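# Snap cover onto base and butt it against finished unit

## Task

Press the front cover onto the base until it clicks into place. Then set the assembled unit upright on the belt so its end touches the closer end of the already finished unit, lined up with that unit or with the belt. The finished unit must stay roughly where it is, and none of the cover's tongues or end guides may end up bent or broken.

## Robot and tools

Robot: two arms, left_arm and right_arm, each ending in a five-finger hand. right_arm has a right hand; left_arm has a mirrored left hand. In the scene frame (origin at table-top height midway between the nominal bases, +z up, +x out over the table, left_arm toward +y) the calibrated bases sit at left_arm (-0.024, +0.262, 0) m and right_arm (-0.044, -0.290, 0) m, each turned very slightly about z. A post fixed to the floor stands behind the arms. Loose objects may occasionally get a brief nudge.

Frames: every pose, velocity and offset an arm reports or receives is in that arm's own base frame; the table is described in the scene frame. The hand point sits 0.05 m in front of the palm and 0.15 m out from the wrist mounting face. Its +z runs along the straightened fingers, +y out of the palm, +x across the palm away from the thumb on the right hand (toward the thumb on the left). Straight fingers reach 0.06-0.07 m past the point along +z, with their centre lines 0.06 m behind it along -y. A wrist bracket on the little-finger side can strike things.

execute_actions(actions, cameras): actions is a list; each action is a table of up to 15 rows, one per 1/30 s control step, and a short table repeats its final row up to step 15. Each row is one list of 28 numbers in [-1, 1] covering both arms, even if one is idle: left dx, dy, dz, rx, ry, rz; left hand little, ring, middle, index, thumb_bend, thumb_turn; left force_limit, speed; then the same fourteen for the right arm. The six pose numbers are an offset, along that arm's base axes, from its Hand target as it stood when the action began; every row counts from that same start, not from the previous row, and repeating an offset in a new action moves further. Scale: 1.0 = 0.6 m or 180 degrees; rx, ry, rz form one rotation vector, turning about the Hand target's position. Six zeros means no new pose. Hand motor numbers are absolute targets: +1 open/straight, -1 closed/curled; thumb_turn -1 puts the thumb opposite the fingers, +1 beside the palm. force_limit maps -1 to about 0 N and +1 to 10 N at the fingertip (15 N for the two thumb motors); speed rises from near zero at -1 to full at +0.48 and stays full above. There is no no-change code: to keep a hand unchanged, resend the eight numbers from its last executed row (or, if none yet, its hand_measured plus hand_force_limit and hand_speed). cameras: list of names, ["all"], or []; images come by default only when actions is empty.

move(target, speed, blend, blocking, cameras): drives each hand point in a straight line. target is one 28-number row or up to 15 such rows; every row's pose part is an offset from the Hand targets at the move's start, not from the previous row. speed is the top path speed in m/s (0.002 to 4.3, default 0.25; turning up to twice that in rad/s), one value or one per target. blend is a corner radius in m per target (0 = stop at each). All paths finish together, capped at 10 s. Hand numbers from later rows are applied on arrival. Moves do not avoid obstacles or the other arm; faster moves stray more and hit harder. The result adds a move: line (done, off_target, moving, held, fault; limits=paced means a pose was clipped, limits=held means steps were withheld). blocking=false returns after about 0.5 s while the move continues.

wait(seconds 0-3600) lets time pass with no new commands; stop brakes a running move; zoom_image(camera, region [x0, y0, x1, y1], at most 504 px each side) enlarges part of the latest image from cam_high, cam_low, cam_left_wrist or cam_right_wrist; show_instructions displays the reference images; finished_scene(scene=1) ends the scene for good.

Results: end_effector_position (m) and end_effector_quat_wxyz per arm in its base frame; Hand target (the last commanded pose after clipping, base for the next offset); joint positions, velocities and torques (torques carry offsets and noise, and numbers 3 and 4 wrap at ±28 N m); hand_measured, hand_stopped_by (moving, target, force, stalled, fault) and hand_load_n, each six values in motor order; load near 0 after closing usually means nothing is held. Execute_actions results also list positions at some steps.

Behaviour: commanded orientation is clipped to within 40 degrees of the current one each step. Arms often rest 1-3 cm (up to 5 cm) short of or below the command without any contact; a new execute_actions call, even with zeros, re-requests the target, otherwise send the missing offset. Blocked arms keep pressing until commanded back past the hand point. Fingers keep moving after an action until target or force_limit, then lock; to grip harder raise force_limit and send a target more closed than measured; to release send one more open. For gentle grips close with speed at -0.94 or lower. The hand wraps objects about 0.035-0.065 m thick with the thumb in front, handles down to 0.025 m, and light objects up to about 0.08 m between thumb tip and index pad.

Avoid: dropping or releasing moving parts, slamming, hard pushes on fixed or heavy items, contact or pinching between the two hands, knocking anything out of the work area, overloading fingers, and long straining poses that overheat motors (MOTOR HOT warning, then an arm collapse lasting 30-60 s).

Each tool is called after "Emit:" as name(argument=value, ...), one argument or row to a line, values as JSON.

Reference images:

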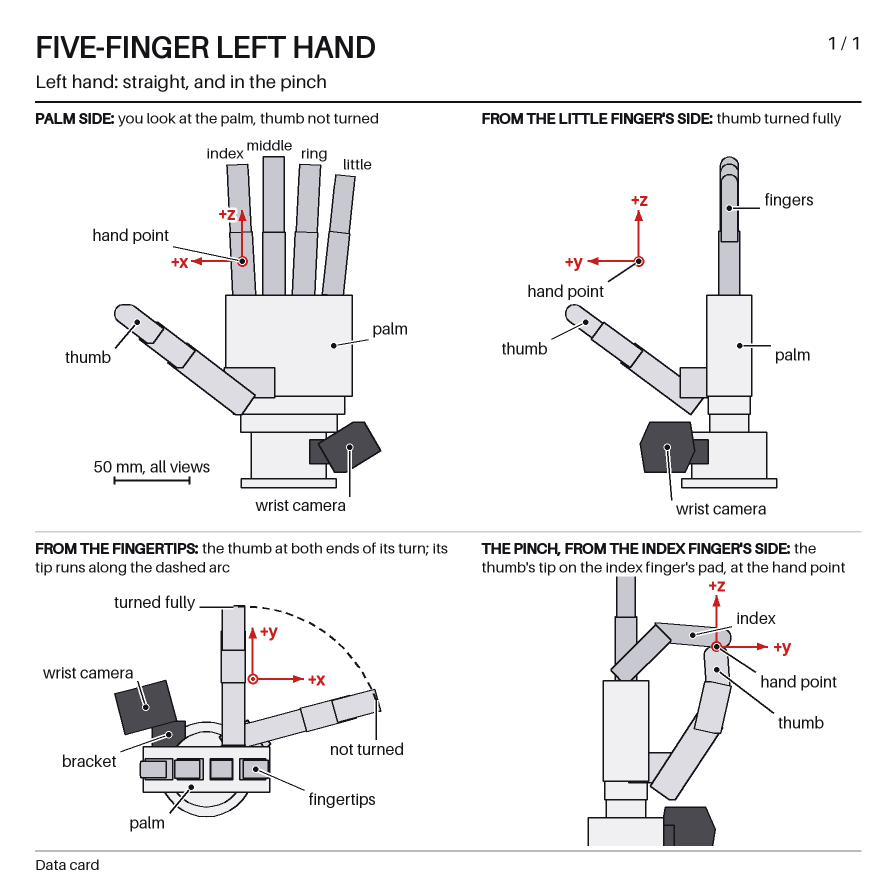

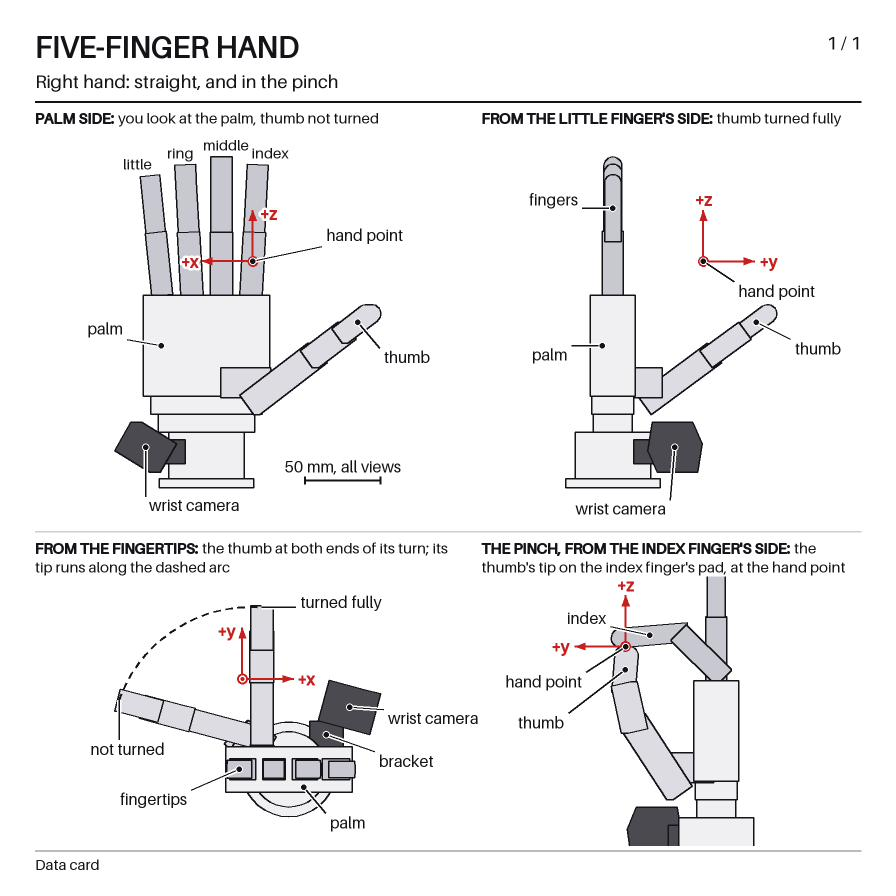

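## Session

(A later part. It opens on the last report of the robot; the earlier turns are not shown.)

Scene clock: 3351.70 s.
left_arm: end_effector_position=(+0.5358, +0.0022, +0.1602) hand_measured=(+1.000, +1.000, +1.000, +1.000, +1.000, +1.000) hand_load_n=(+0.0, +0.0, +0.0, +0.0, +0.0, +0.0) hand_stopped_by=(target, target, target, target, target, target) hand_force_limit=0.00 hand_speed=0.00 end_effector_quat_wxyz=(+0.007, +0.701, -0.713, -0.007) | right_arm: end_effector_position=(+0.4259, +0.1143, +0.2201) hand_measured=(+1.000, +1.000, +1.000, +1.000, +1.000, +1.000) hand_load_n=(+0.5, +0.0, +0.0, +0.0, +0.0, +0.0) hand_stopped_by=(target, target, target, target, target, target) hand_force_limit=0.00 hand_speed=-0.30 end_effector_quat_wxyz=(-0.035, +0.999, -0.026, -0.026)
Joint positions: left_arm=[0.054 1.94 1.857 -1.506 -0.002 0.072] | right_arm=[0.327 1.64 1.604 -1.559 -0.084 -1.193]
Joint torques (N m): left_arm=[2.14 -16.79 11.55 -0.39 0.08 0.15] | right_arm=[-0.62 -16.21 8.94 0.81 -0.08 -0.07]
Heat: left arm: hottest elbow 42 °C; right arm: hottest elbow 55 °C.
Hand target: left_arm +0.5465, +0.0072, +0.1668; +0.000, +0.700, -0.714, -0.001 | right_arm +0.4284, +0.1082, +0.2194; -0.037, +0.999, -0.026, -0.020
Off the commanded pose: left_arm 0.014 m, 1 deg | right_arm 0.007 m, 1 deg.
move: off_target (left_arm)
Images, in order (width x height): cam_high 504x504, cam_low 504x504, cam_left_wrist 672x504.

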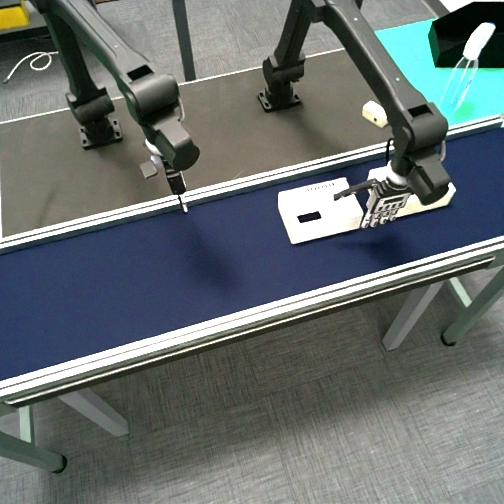

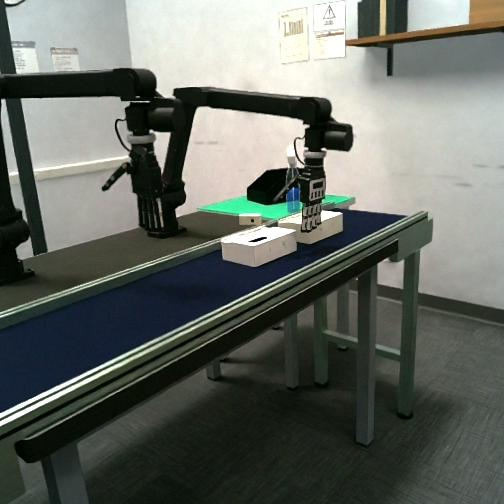

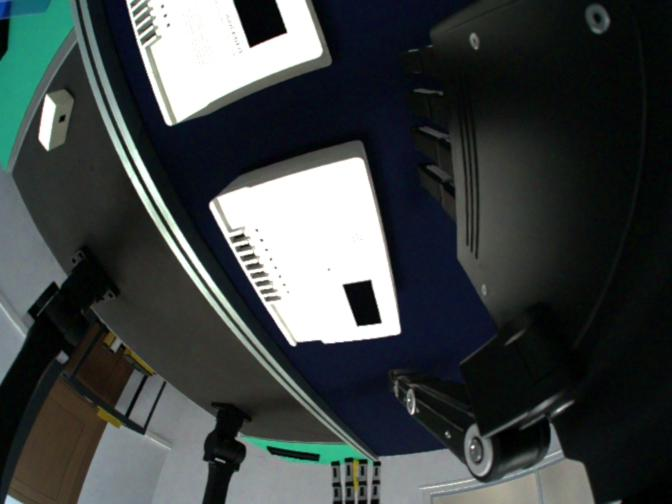

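Emit:
move(
  target=[
    [0.0,0.0,0.08,0,0,0,1,1,1,1,1,1,0,0,0,0,0,0,0,0,1,1,1,1,1,1,0,-0.3],
    [-0.3,0.1,0.12,0,0,0,1,1,1,1,1,1,0,0,0,0,0,0,0,0,1,1,1,1,1,1,0,-0.3],
  ],
  speed=0.15,
  cameras=["cam_low","cam_high","cam_right_wrist"],
)

Emit:
zoom_image(
  camera="cam_high",
  region=[270, 140, 470, 280],
)

Scene clock: 3374.53 s.
left_arm: end_effector_position=(+0.3681, +0.0631, +0.2435) hand_measured=(+1.000, +1.000, +1.000, +1.000, +1.000, +1.000) hand_load_n=(+0.0, +0.0, +0.0, +0.0, +0.0, +0.0) hand_stopped_by=(target, target, target, target, target, target) hand_force_limit=0.00 hand_speed=0.00 end_effector_quat_wxyz=(-0.002, +0.699, -0.715, +0.000) | right_arm: end_effector_position=(+0.4259, +0.1143, +0.2201) hand_measured=(+1.000, +1.000, +1.000, +1.000, +1.000, +1.000) hand_load_n=(+0.0, +0.0, +0.5, +0.0, +0.0, +0.0) hand_stopped_by=(target, target, target, target, target, target) hand_force_limit=0.00 hand_speed=-0.30 end_effector_quat_wxyz=(-0.035, +0.999, -0.026, -0.026)
Joint positions: left_arm=[0.213 1.483 1.478 -1.563 -0.002 0.234] | right_arm=[0.327 1.64 1.604 -1.559 -0.084 -1.193]
Joint torques (N m): left_arm=[2.26 -10.81 7.25 0.5 0.07 0.11] | right_arm=[-0.62 -16.26 8.94 0.8 -0.07 -0.08]
Heat: left arm: hottest elbow 45 °C; right arm: hottest elbow 55 °C.
Hand target: left_arm +0.3665, +0.0672, +0.2388; +0.000, +0.700, -0.714, -0.001 | right_arm +0.4284, +0.1082, +0.2194; -0.037, +0.999, -0.026, -0.020
Off the commanded pose: left_arm 0.006 m, 0 deg | right_arm 0.007 m, 1 deg.
move: done
Images, in order (width x height): cam_high 504x504, cam_low 504x504, cam_right_wrist 672x504.

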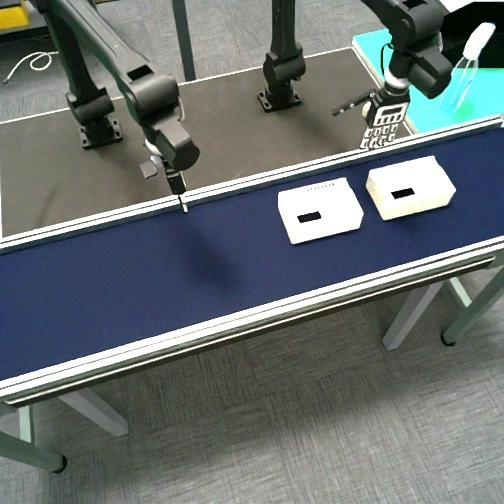

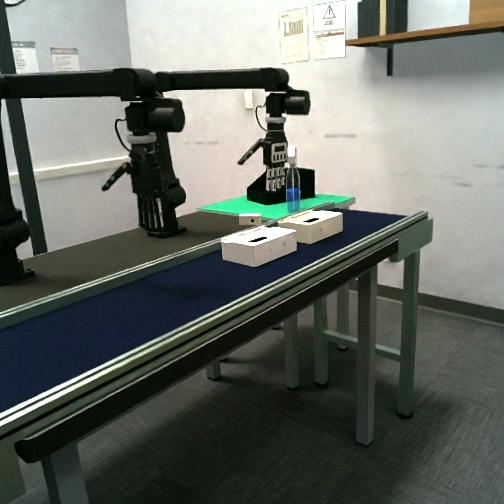

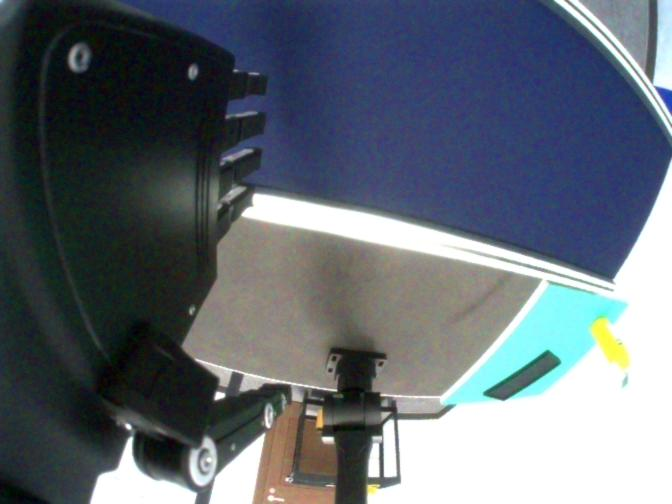

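Scaled by 2.520.

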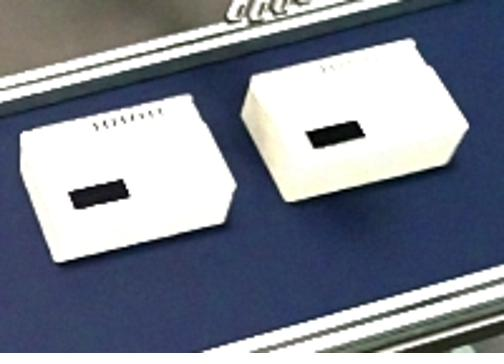

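Emit:
move(
  target=[
    [0,0,0,0,0,0,1,1,1,1,1,1,0,0,0.09,0.28,-0.08,0,-0.006,0.009,1,1,1,1,1,1,0,-0.3],
    [0,0,0,0,0,0,1,1,1,1,1,1,0,0,0.09,0.28,-0.2,0,-0.006,0.009,1,1,1,1,1,1,0,-0.3],
  ],
  speed=0.12,
  cameras=["cam_low","cam_high","cam_right_wrist"],
)

Emit:
zoom_image(
  camera="cam_high",
  region=[220, 140, 420, 280],
)

Emit:
zoom_image(
  camera="cam_low",
  region=[182, 185, 352, 285],
)

Scene clock: 3389.77 s.
left_arm: end_effector_position=(+0.3681, +0.0631, +0.2435) hand_measured=(+1.000, +1.000, +1.000, +1.000, +1.000, +1.000) hand_load_n=(+0.0, +0.0, -0.5, +0.0, +0.0, +0.0) hand_stopped_by=(target, target, target, target, target, target) hand_force_limit=0.00 hand_speed=0.00 end_effector_quat_wxyz=(-0.002, +0.699, -0.715, +0.000) | right_arm: end_effector_position=(+0.4842, +0.2716, +0.1128) hand_measured=(+1.000, +1.000, +1.000, +1.000, +1.000, +1.000) hand_load_n=(+0.0, +0.0, +0.0, +0.0, +0.0, +0.0) hand_stopped_by=(target, target, target, target, target, target) hand_force_limit=0.00 hand_speed=-0.30 end_effector_quat_wxyz=(-0.042, +0.999, -0.009, -0.005)
Joint positions: left_arm=[0.213 1.483 1.478 -1.563 -0.002 0.235] | right_arm=[0.547 1.959 1.774 -1.351 -0.076 -1.004]
Joint torques (N m): left_arm=[2.14 -10.99 7.19 0.49 0.07 0.12] | right_arm=[1.14 -19.49 9.18 0.91 -0.05 0.19]
Heat: left arm: hottest elbow 43 °C; right arm: hottest elbow 55 °C.
Hand target: left_arm +0.3665, +0.0672, +0.2388; +0.000, +0.700, -0.714, -0.001 | right_arm +0.4825, +0.2762, +0.0994; -0.037, +0.999, -0.011, -0.011
Off the commanded pose: left_arm 0.006 m, 0 deg | right_arm 0.014 m, 1 deg.
move: off_target (right_arm)
Images, in order (width x height): cam_high 504x504, cam_low 504x504, cam_right_wrist 672x504.

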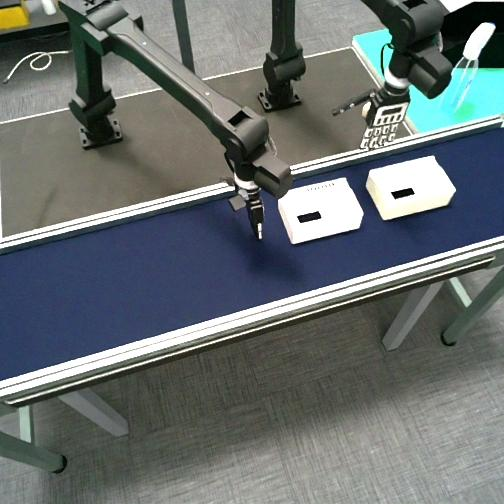

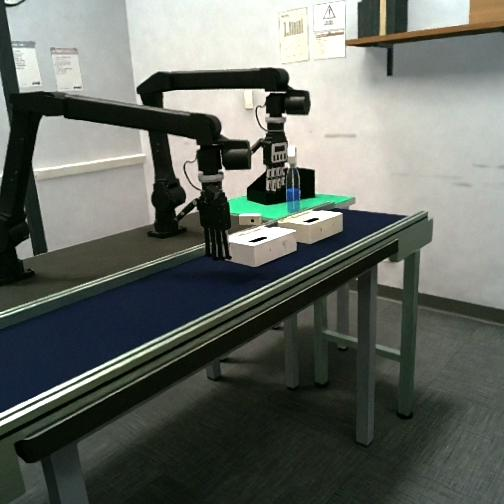

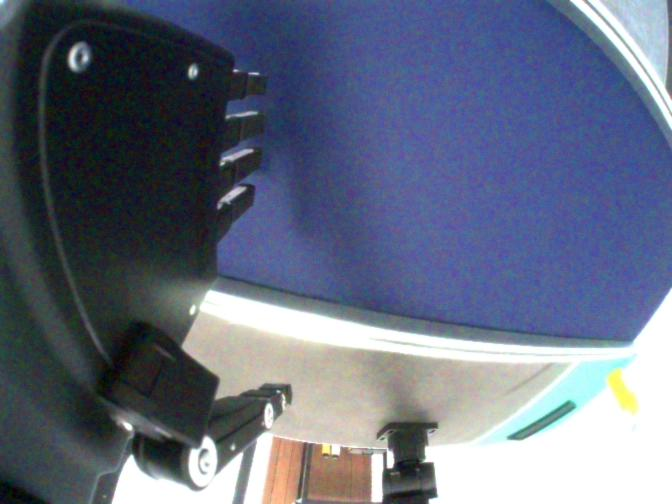

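Scaled by 2.520.

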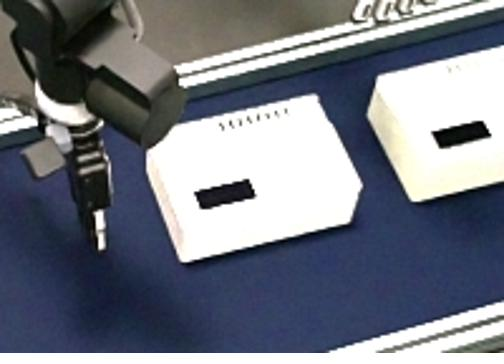

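Scaled by 2.965.

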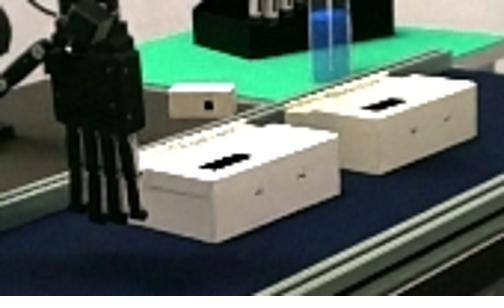

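Emit:
move(
  target=[
    [0,0,0,0,0,0,1,1,1,1,1,1,0,0,0.0,0.02,-0.025,0,0,0.0,1,1,1,1,1,1,0,-0.3],
  ],
  speed=0.05,
  cameras=["cam_low","cam_high"],
)

Emit:
zoom_image(
  camera="cam_high",
  region=[220, 140, 420, 280],
)

Emit:
zoom_image(
  camera="cam_low",
  region=[182, 185, 352, 285],
)

Scene clock: 3398.27 s.
left_arm: end_effector_position=(+0.3681, +0.0631, +0.2435) hand_measured=(+1.000, +1.000, +1.000, +1.000, +1.000, +1.000) hand_load_n=(+0.0, +0.0, +0.0, +0.0, -0.5, +0.5) hand_stopped_by=(target, target, target, target, target, target) hand_force_limit=0.00 hand_speed=0.00 end_effector_quat_wxyz=(-0.002, +0.699, -0.715, +0.000) | right_arm: end_effector_position=(+0.4859, +0.2809, +0.1012) hand_measured=(+1.000, +1.000, +1.000, +1.000, +1.000, +1.000) hand_load_n=(+0.0, +0.0, +0.0, +0.0, +0.0, +0.0) hand_stopped_by=(target, target, target, target, target, target) hand_force_limit=0.00 hand_speed=-0.30 end_effector_quat_wxyz=(-0.043, +0.999, -0.011, -0.003)
Joint positions: left_arm=[0.213 1.483 1.478 -1.563 -0.002 0.235] | right_arm=[0.558 1.979 1.774 -1.324 -0.075 -0.988]
Joint torques (N m): left_arm=[2.26 -10.99 7.2 0.49 0.06 0.12] | right_arm=[1.61 -19.02 9.35 0.91 -0.06 0.19]
Heat: left arm: hottest elbow 42 °C; right arm: hottest elbow 54 °C.
Hand target: left_arm +0.3665, +0.0672, +0.2388; +0.000, +0.700, -0.714, -0.001 | right_arm +0.4824, +0.2882, +0.0846; -0.037, +0.999, -0.011, -0.011
Off the commanded pose: left_arm 0.006 m, 0 deg | right_arm 0.019 m, 1 deg.
move: off_target (right_arm)
Images, in order (width x height): cam_high 504x504, cam_low 504x504.

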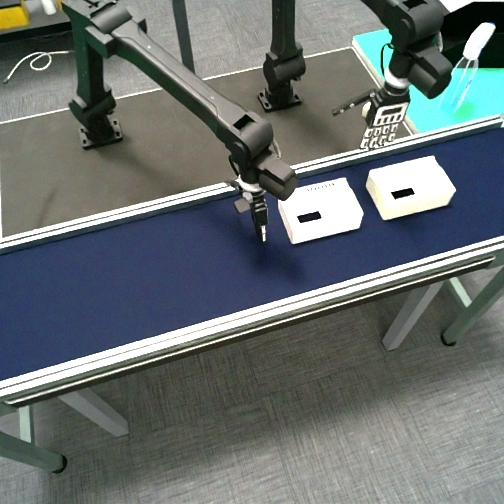

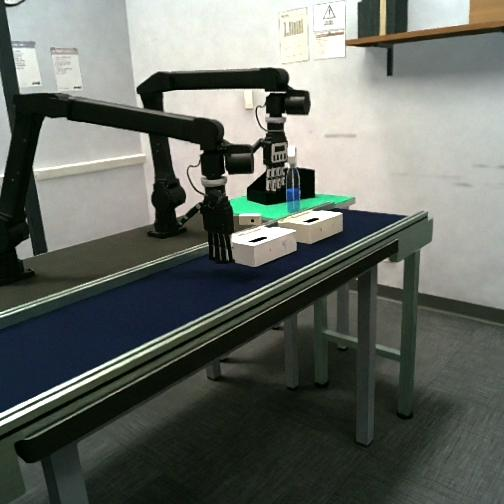

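Scaled by 2.520.

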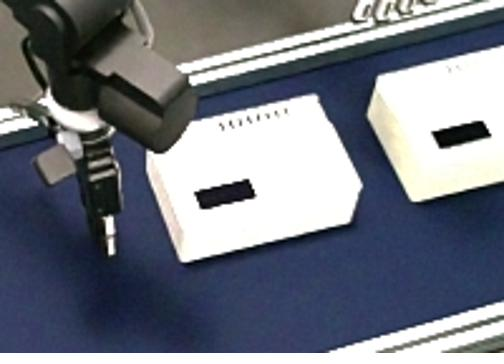

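Scaled by 2.965.

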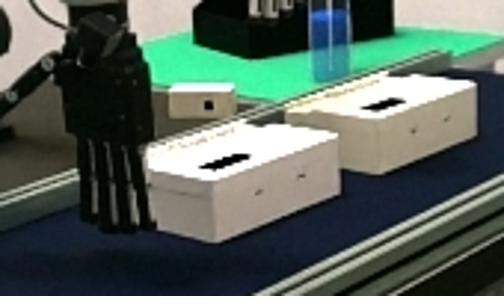

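Emit:
move(
  target=[
    [0,0,0,0,0,0,1,1,1,1,1,1,0,0,0.004,0.12,-0.008,0,0,0.0,1,1,1,1,1,1,0,-0.3],
  ],
  speed=0.06,
  cameras=["cam_low","cam_high"],
)

Emit:
zoom_image(
  camera="cam_high",
  region=[240, 140, 440, 280],
)

Emit:
zoom_image(
  camera="cam_low",
  region=[182, 185, 352, 285],
)

Scene clock: 3407.20 s.
left_arm: end_effector_position=(+0.3681, +0.0631, +0.2435) hand_measured=(+1.000, +1.000, +1.000, +1.000, +1.000, +1.000) hand_load_n=(+0.0, +0.0, +0.0, +0.0, +0.0, +0.0) hand_stopped_by=(target, target, target, target, target, target) hand_force_limit=0.00 hand_speed=0.00 end_effector_quat_wxyz=(-0.002, +0.699, -0.715, +0.000) | right_arm: end_effector_position=(+0.4822, +0.3485, +0.0841) hand_measured=(+1.000, +1.000, +1.000, +1.000, +1.000, +1.000) hand_load_n=(+0.0, +0.0, +0.0, +0.0, +0.0, +0.0) hand_stopped_by=(target, target, target, target, target, target) hand_force_limit=0.00 hand_speed=-0.30 end_effector_quat_wxyz=(-0.038, +0.999, -0.011, -0.010)
Joint positions: left_arm=[0.213 1.483 1.478 -1.563 -0.002 0.235] | right_arm=[0.65 2.102 1.925 -1.364 -0.073 -0.898]
Joint torques (N m): left_arm=[2.2 -10.93 7.17 0.5 0.06 0.12] | right_arm=[1.79 -21.07 13.26 0.05 -0.08 0.19]
Heat: left arm: hottest elbow 42 °C; right arm: hottest elbow 54 °C.
Hand target: left_arm +0.3665, +0.0672, +0.2388; +0.000, +0.700, -0.714, -0.001 | right_arm +0.4849, +0.3601, +0.0795; -0.037, +0.999, -0.011, -0.011
Off the commanded pose: left_arm 0.006 m, 0 deg | right_arm 0.013 m, 0 deg.
move: off_target (right_arm)
Images, in order (width x height): cam_high 504x504, cam_low 504x504.

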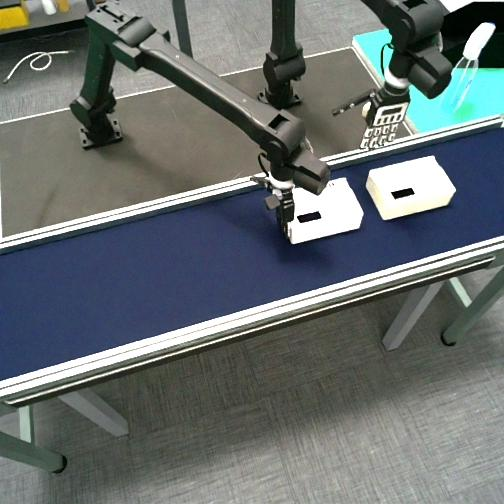

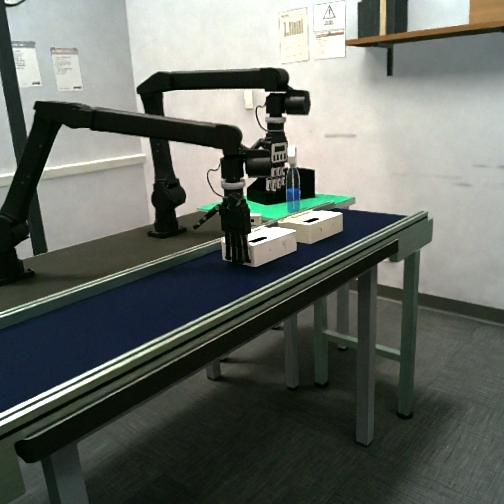

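Scaled by 2.520.

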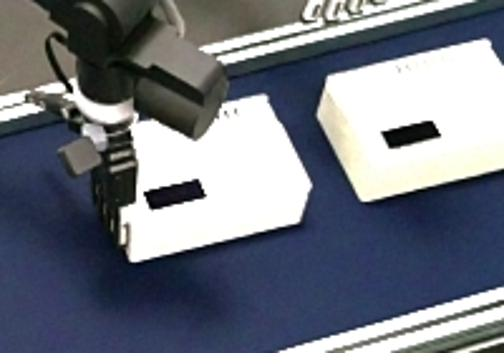

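Scaled by 2.965.

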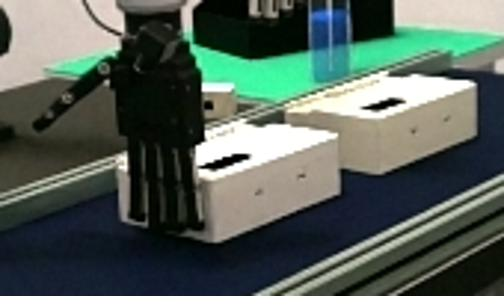

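Emit:
move(
  target=[
    [0,0,0,0,0,0,1,1,1,1,1,1,0,0,0.0,0.09,0.015,0,0,0.0,1,1,1,1,1,1,0,-0.3],
  ],
  speed=0.05,
  cameras=["cam_low","cam_high"],
)

Emit:
zoom_image(
  camera="cam_high",
  region=[260, 140, 460, 280],
)

Emit:
zoom_image(
  camera="cam_low",
  region=[182, 185, 352, 285],
)

Scene clock: 3416.17 s.
left_arm: end_effector_position=(+0.3681, +0.0631, +0.2435) hand_measured=(+1.000, +1.000, +1.000, +1.000, +1.000, +1.000) hand_load_n=(+0.0, +0.0, +0.0, +0.0, +0.0, +0.0) hand_stopped_by=(target, target, target, target, target, target) hand_force_limit=0.00 hand_speed=0.00 end_effector_quat_wxyz=(-0.002, +0.699, -0.715, +0.000) | right_arm: end_effector_position=(+0.4869, +0.3959, +0.0953) hand_measured=(+1.000, +1.000, +1.000, +1.000, +1.000, +1.000) hand_load_n=(+0.0, +0.0, -0.5, +0.0, +0.0, +0.0) hand_stopped_by=(target, target, target, target, target, target) hand_force_limit=0.00 hand_speed=-0.30 end_effector_quat_wxyz=(-0.035, +0.999, -0.015, -0.010)
Joint positions: left_arm=[0.213 1.483 1.478 -1.563 -0.002 0.235] | right_arm=[0.701 2.206 2.132 -1.466 -0.066 -0.839]
Joint torques (N m): left_arm=[2.37 -10.93 7.19 0.49 0.07 0.12] | right_arm=[2.32 -22.12 13.6 0.13 -0.26 0.23]
Heat: left arm: hottest elbow 42 °C; right arm: hottest elbow 55 °C.
Hand target: left_arm +0.3665, +0.0672, +0.2388; +0.000, +0.700, -0.714, -0.001 | right_arm +0.4849, +0.4141, +0.0887; -0.037, +0.999, -0.012, -0.011
Off the commanded pose: left_arm 0.006 m, 0 deg | right_arm 0.020 m, 0 deg.
move: off_target (right_arm)
Images, in order (width x height): cam_high 504x504, cam_low 504x504.

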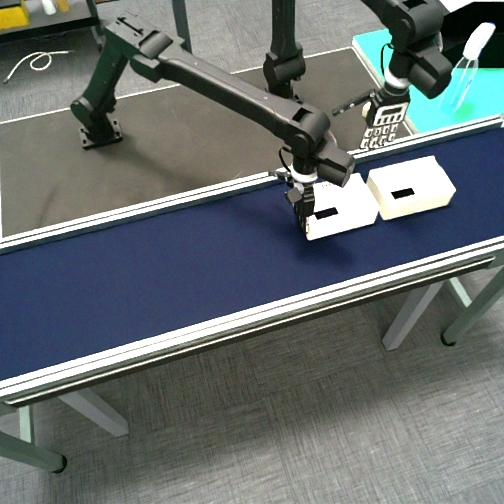

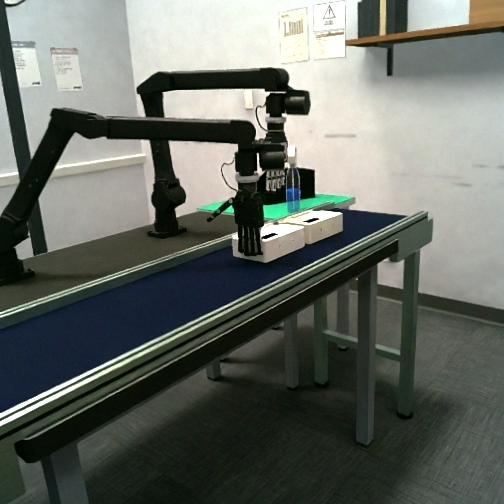

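Scaled by 2.520.

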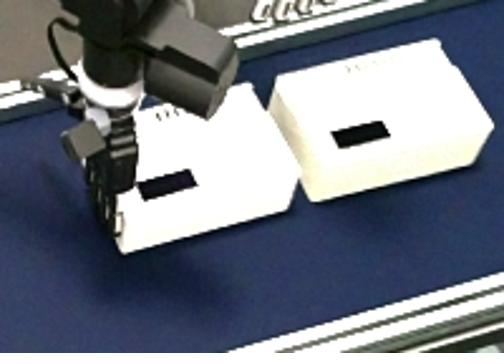

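Scaled by 2.965.

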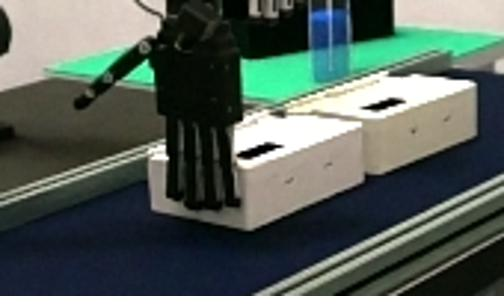

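Emit:
move(
  target=[
    [0,0,0,0,0,0,1,1,1,1,1,1,0,0,0.0,0.027,0.0,0,0,0.0,1,1,1,1,1,1,0,-0.3],
  ],
  speed=0.04,
  cameras=["cam_low","cam_high"],
)

Emit:
zoom_image(
  camera="cam_high",
  region=[290, 150, 440, 260],
)

Emit:
zoom_image(
  camera="cam_low",
  region=[232, 195, 352, 275],
)

Scene clock: 3426.63 s.
left_arm: end_effector_position=(+0.3681, +0.0631, +0.2435) hand_measured=(+1.000, +1.000, +1.000, +1.000, +1.000, +1.000) hand_load_n=(+0.0, +0.0, +0.0, -0.5, +0.0, +0.0) hand_stopped_by=(target, target, target, target, target, target) hand_force_limit=0.00 hand_speed=0.00 end_effector_quat_wxyz=(-0.002, +0.699, -0.715, +0.000) | right_arm: end_effector_position=(+0.4883, +0.4115, +0.0963) hand_measured=(+1.000, +1.000, +1.000, +1.000, +1.000, +1.000) hand_load_n=(-0.5, +0.0, -0.5, +0.0, +0.0, +0.0) hand_stopped_by=(target, target, target, target, target, target) hand_force_limit=0.00 hand_speed=-0.30 end_effector_quat_wxyz=(-0.035, +0.999, -0.016, -0.009)
Joint positions: left_arm=[0.213 1.483 1.478 -1.563 -0.002 0.235] | right_arm=[0.717 2.246 2.203 -1.495 -0.065 -0.821]
Joint torques (N m): left_arm=[2.2 -10.99 7.17 0.47 0.06 0.12] | right_arm=[2.43 -22.59 13.6 0.21 -0.27 0.21]
Heat: left arm: hottest elbow 41 °C; right arm: hottest elbow 58 °C.
Hand target: left_arm +0.3665, +0.0672, +0.2388; +0.000, +0.700, -0.714, -0.001 | right_arm +0.4849, +0.4302, +0.0887; -0.037, +0.999, -0.012, -0.011
Off the commanded pose: left_arm 0.006 m, 0 deg | right_arm 0.021 m, 1 deg.
move: off_target (right_arm)
Images, in order (width x height): cam_high 504x504, cam_low 504x504.

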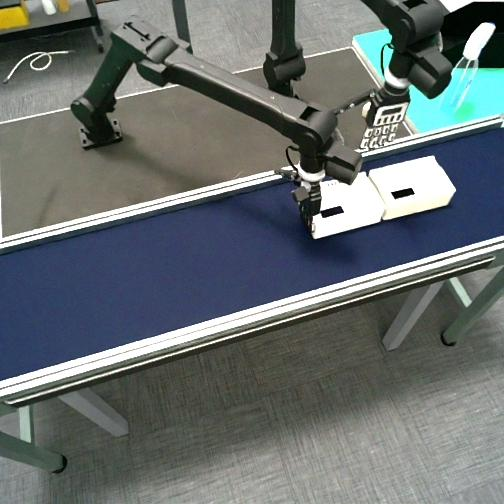

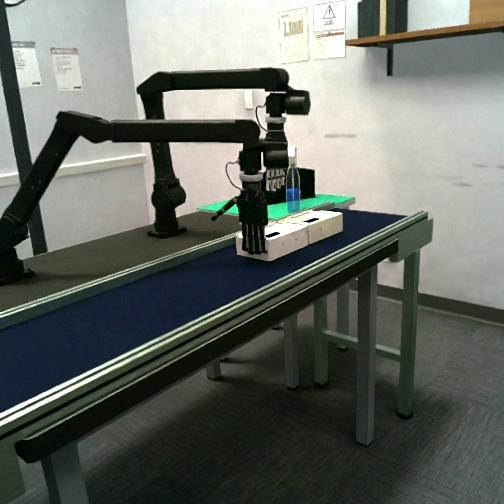

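Scaled by 3.360.

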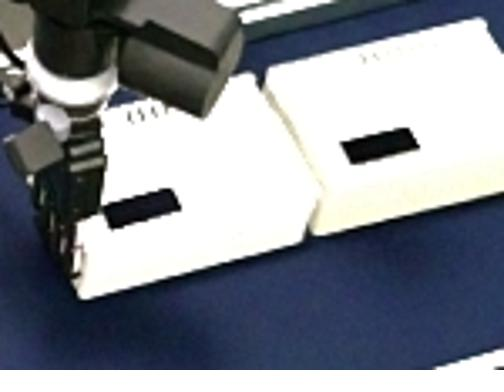

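Scaled by 4.200.

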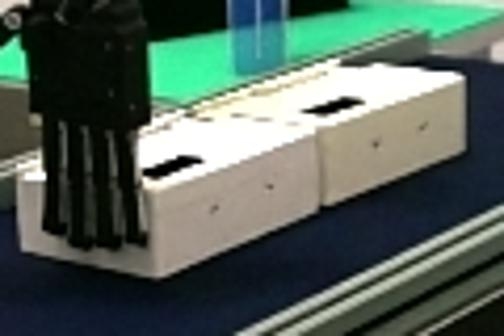

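Emit:
move(
  target=[0,0,0,0,0,0,1,1,1,1,1,1,0,0,0,0.015,0,0,0,0,1,1,1,1,1,1,0,-0.3],
  speed=0.03,
  cameras=["cam_high","cam_low"],
)

Scene clock: 3444.33 s.
left_arm: end_effector_position=(+0.3681, +0.0631, +0.2435) hand_measured=(+1.000, +1.000, +1.000, +1.000, +1.000, +1.000) hand_load_n=(+0.0, +0.0, +0.0, +0.0, +0.0, +0.0) hand_stopped_by=(target, target, target, target, target, target) hand_force_limit=0.00 hand_speed=0.00 end_effector_quat_wxyz=(-0.002, +0.699, -0.715, +0.000) | right_arm: end_effector_position=(+0.4890, +0.4198, +0.0967) hand_measured=(+1.000, +1.000, +1.000, +1.000, +1.000, +1.000) hand_load_n=(+0.0, +0.0, -0.5, -0.5, +0.0, +0.0) hand_stopped_by=(target, target, target, target, target, target) hand_force_limit=0.00 hand_speed=-0.30 end_effector_quat_wxyz=(-0.035, +0.999, -0.016, -0.010)
Joint positions: left_arm=[0.213 1.483 1.478 -1.563 -0.002 0.235] | right_arm=[0.725 2.269 2.246 -1.514 -0.065 -0.812]
Joint torques (N m): left_arm=[2.32 -10.99 7.19 0.49 0.07 0.11] | right_arm=[2.55 -22.83 13.68 0.25 -0.26 0.21]
Heat: left arm: hottest elbow 41 °C; right arm: hottest elbow 61 °C.
Hand target: left_arm +0.3665, +0.0672, +0.2388; +0.000, +0.700, -0.714, -0.001 | right_arm +0.4848, +0.4394, +0.0886; -0.037, +0.999, -0.011, -0.011
Off the commanded pose: left_arm 0.006 m, 0 deg | right_arm 0.021 m, 1 deg.
move: off_target (right_arm)

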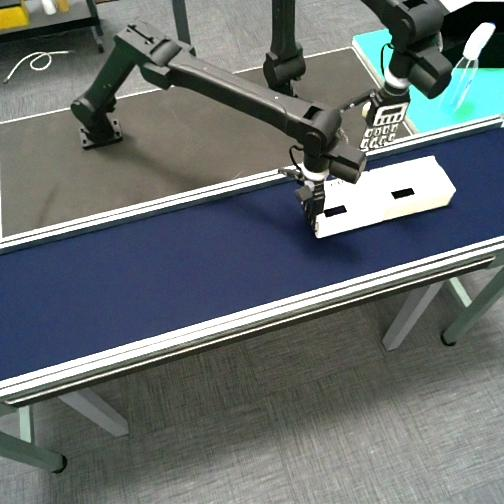

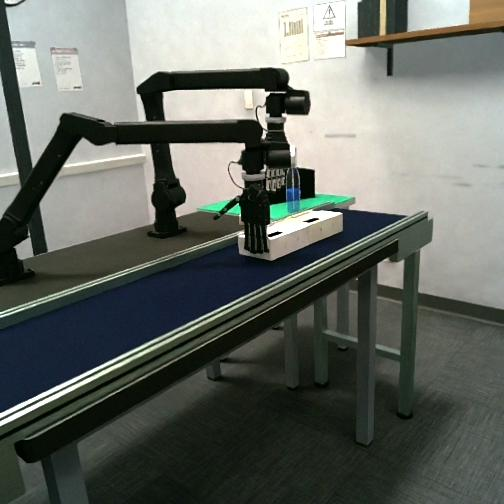

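Emit:
zoom_image(
  camera="cam_high",
  region=[290, 140, 470, 250],
)

Emit:
zoom_image(
  camera="cam_low",
  region=[232, 195, 352, 275],
)

Emit:
zoom_image(
  camera="cam_high",
  region=[365, 190, 405, 230],
)

Scaled by 2.800.

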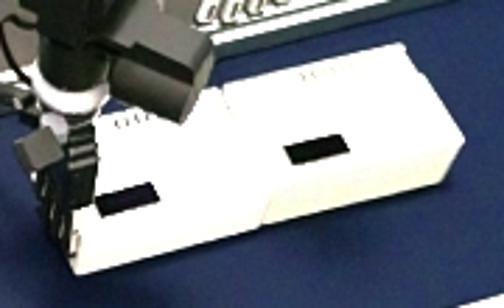

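Scaled by 4.200.

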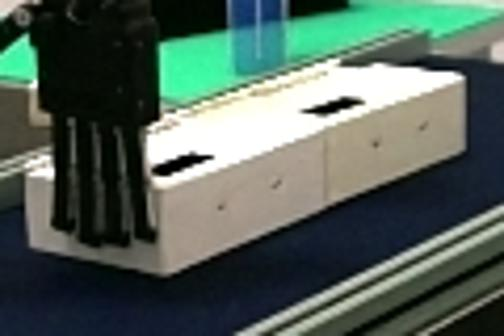

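Scaled by 12.600.

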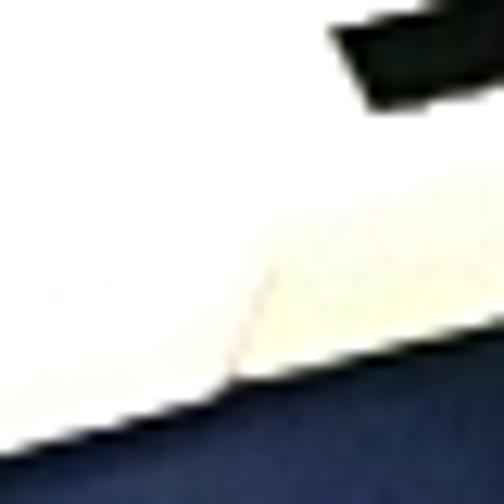

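Emit:
execute_actions(
  actions=[],
  cameras=["cam_left_wrist","cam_high"],
)

Emit:
zoom_image(
  camera="cam_high",
  region=[290, 150, 440, 250],
)

Scene clock: 3453.50 s.
left_arm: end_effector_position=(+0.3681, +0.0631, +0.2435) hand_measured=(+1.000, +1.000, +1.000, +1.000, +1.000, +1.000) hand_load_n=(+0.0, +0.0, +0.0, +0.0, +0.0, +0.0) hand_stopped_by=(target, target, target, target, target, target) hand_force_limit=0.00 hand_speed=0.00 end_effector_quat_wxyz=(-0.002, +0.699, -0.715, +0.000) | right_arm: end_effector_position=(+0.4890, +0.4198, +0.0967) hand_measured=(+1.000, +1.000, +1.000, +1.000, +1.000, +1.000) hand_load_n=(+0.0, +0.0, -0.5, -0.5, +0.0, +0.0) hand_stopped_by=(target, target, target, target, target, target) hand_force_limit=0.00 hand_speed=-0.30 end_effector_quat_wxyz=(-0.035, +0.999, -0.016, -0.010)
Joint positions: left_arm=[0.213 1.483 1.478 -1.563 -0.002 0.235] | right_arm=[0.725 2.269 2.246 -1.514 -0.065 -0.812]
Joint velocities: within noise
Joint torques (N m): left_arm=[2.32 -10.99 7.2 0.49 0.07 0.12] | right_arm=[2.55 -22.89 13.65 0.24 -0.26 0.21]
Heat: left arm: hottest elbow 41 °C; right arm: hottest elbow 60 °C.
Hand target: left_arm +0.3665, +0.0672, +0.2388; +0.000, +0.700, -0.714, -0.001 | right_arm +0.4848, +0.4394, +0.0886; -0.037, +0.999, -0.011, -0.011
Off the commanded pose: left_arm 0.006 m, 0 deg | right_arm 0.021 m, 1 deg.
Images, in order (width x height): cam_high 504x504, cam_left_wrist 672x504.

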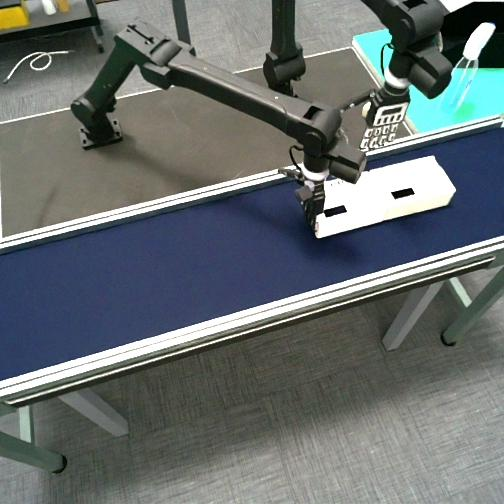

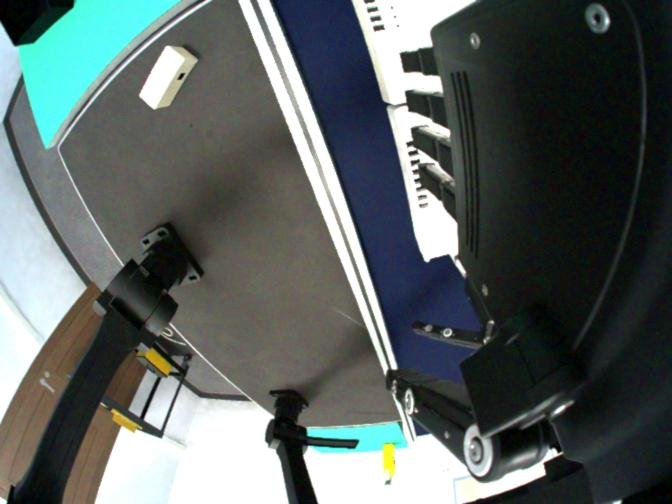

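Scaled by 3.360.

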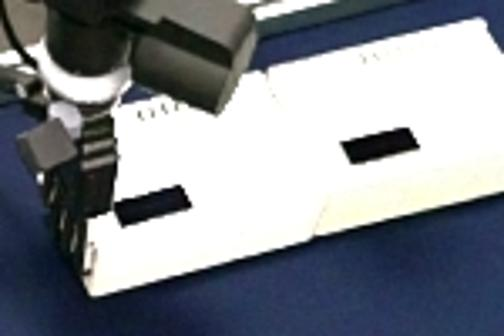

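Emit:
zoom_image(
  camera="cam_left_wrist",
  region=[350, 60, 450, 150],
)

Emit:
zoom_image(
  camera="cam_left_wrist",
  region=[340, 0, 480, 280],
)

Scaled by 5.040 from the camera's image (finer frame: 960x720).

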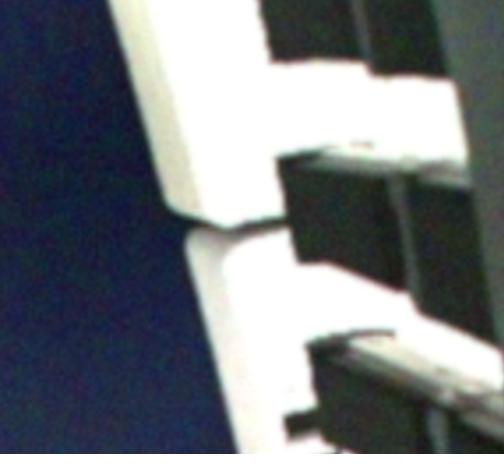

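Scaled by 1.800 from the camera's image (finer frame: 960x720).

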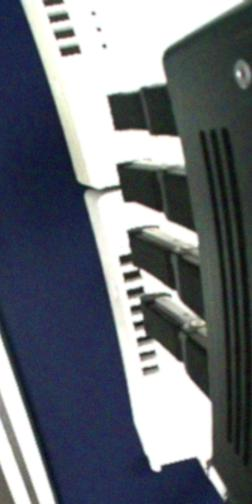

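Emit:
move(
  target=[
    [0.03,0.05,0.08,0,0,0,1,1,1,1,1,1,0,0,0,0.01,0,0,0,0,1,1,1,1,1,1,0,-0.3],
    [0.2,0.05,0.08,0,0,0,1,1,1,1,1,1,0,0,0,0.01,0,0,0,0,1,1,1,1,1,1,0,-0.3],
  ],
  speed=[0.03,0.12],
  cameras=["cam_high","cam_low","cam_left_wrist"],
)

Emit:
zoom_image(
  camera="cam_high",
  region=[290, 140, 470, 250],
)

Emit:
zoom_image(
  camera="cam_low",
  region=[232, 195, 352, 275],
)

Scene clock: 3483.70 s.
left_arm: end_effector_position=(+0.4743, +0.1020, +0.2781) hand_measured=(+1.000, +1.000, +1.000, +1.000, +1.000, +1.000) hand_load_n=(+0.0, +0.0, +0.0, +0.0, +0.0, +0.0) hand_stopped_by=(target, target, target, target, target, target) hand_force_limit=0.00 hand_speed=0.00 end_effector_quat_wxyz=(-0.021, +0.702, -0.712, +0.011) | right_arm: end_effector_position=(+0.4896, +0.4205, +0.0971) hand_measured=(+1.000, +1.000, +1.000, +1.000, +1.000, +1.000) hand_load_n=(+0.0, +0.0, -0.5, -1.0, +0.0, +0.0) hand_stopped_by=(target, target, target, target, target, target) hand_force_limit=0.00 hand_speed=-0.30 end_effector_quat_wxyz=(-0.031, +0.999, -0.017, -0.013)
Joint positions: left_arm=[0.242 1.764 1.921 -1.681 -0.002 0.256] | right_arm=[0.726 2.284 2.271 -1.535 -0.063 -0.81]
Joint torques (N m): left_arm=[0.56 -14.27 11.9 -0.1 0.14 -0.03] | right_arm=[3.02 -22.89 13.94 0.55 -0.32 0.26]
Heat: left arm: hottest elbow 41 °C; right arm: hottest elbow 60 °C.
Hand target: left_arm +0.4865, +0.0972, +0.2868; +0.000, +0.700, -0.714, -0.001 | right_arm +0.4849, +0.4452, +0.0886; -0.037, +0.999, -0.012, -0.011
Off the commanded pose: left_arm 0.016 m, 3 deg | right_arm 0.027 m, 1 deg.
joint sent to its limit (left arm) — joint 4 (wrist pitch), lower limit. The joint targets are off in orientation, not in position.
move: off_target (left_arm, right_arm)

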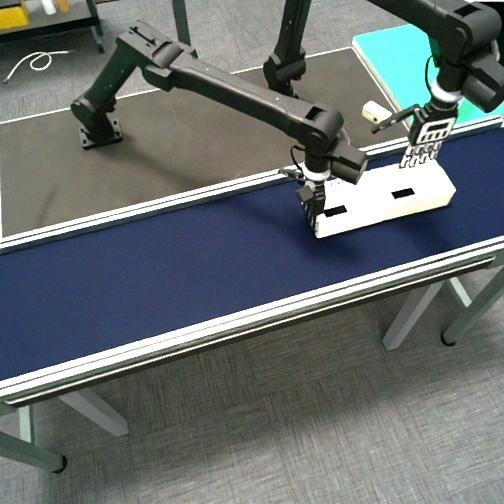

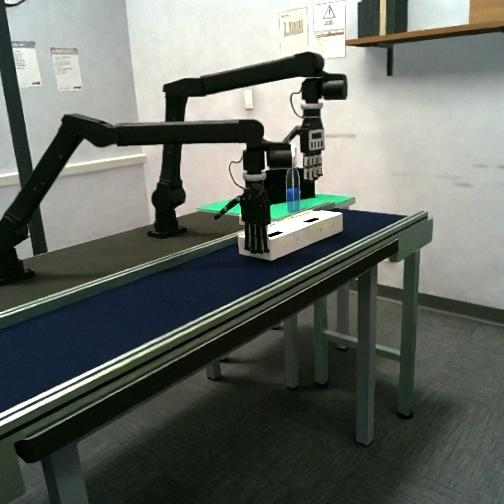

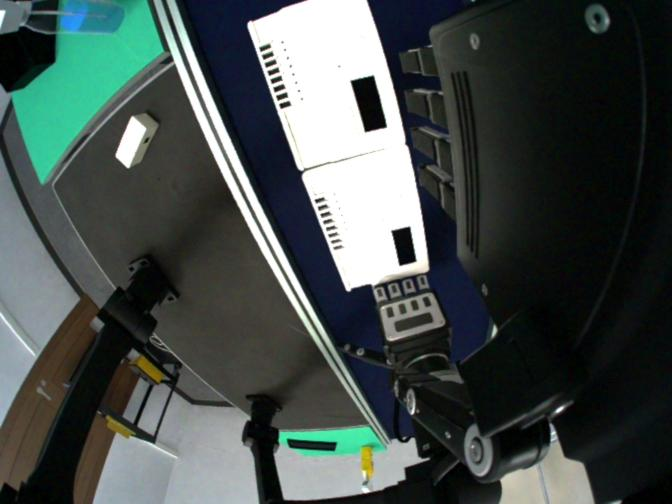

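Scaled by 2.800.

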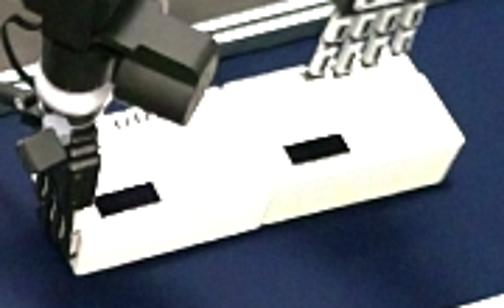

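Scaled by 4.200.

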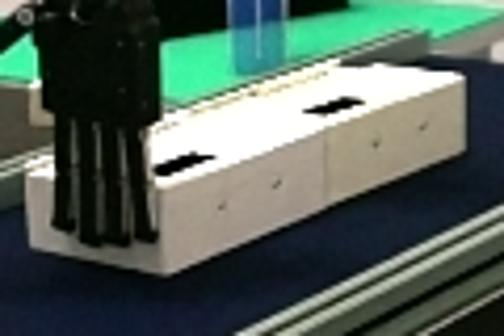

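Emit:
zoom_image(
  camera="cam_left_wrist",
  region=[280, 120, 440, 220],
)

Emit:
zoom_image(
  camera="cam_left_wrist",
  region=[240, 0, 460, 300],
)

Scaled by 3.150 from the camera's image (finer frame: 960x720).

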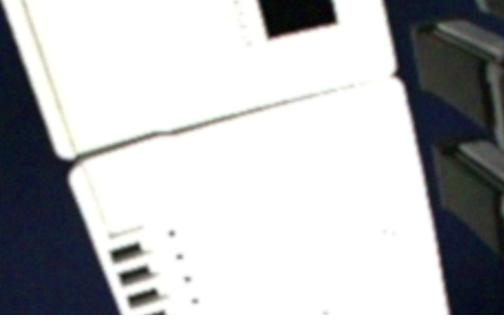

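Scaled by 1.680 from the camera's image (finer frame: 960x720).

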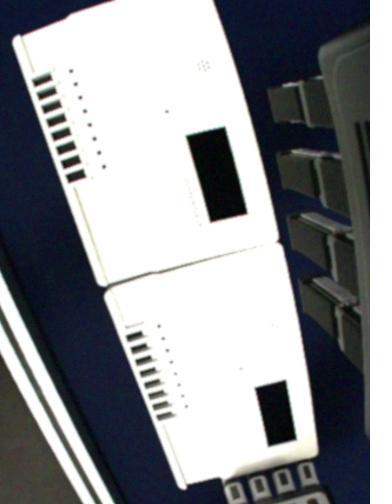

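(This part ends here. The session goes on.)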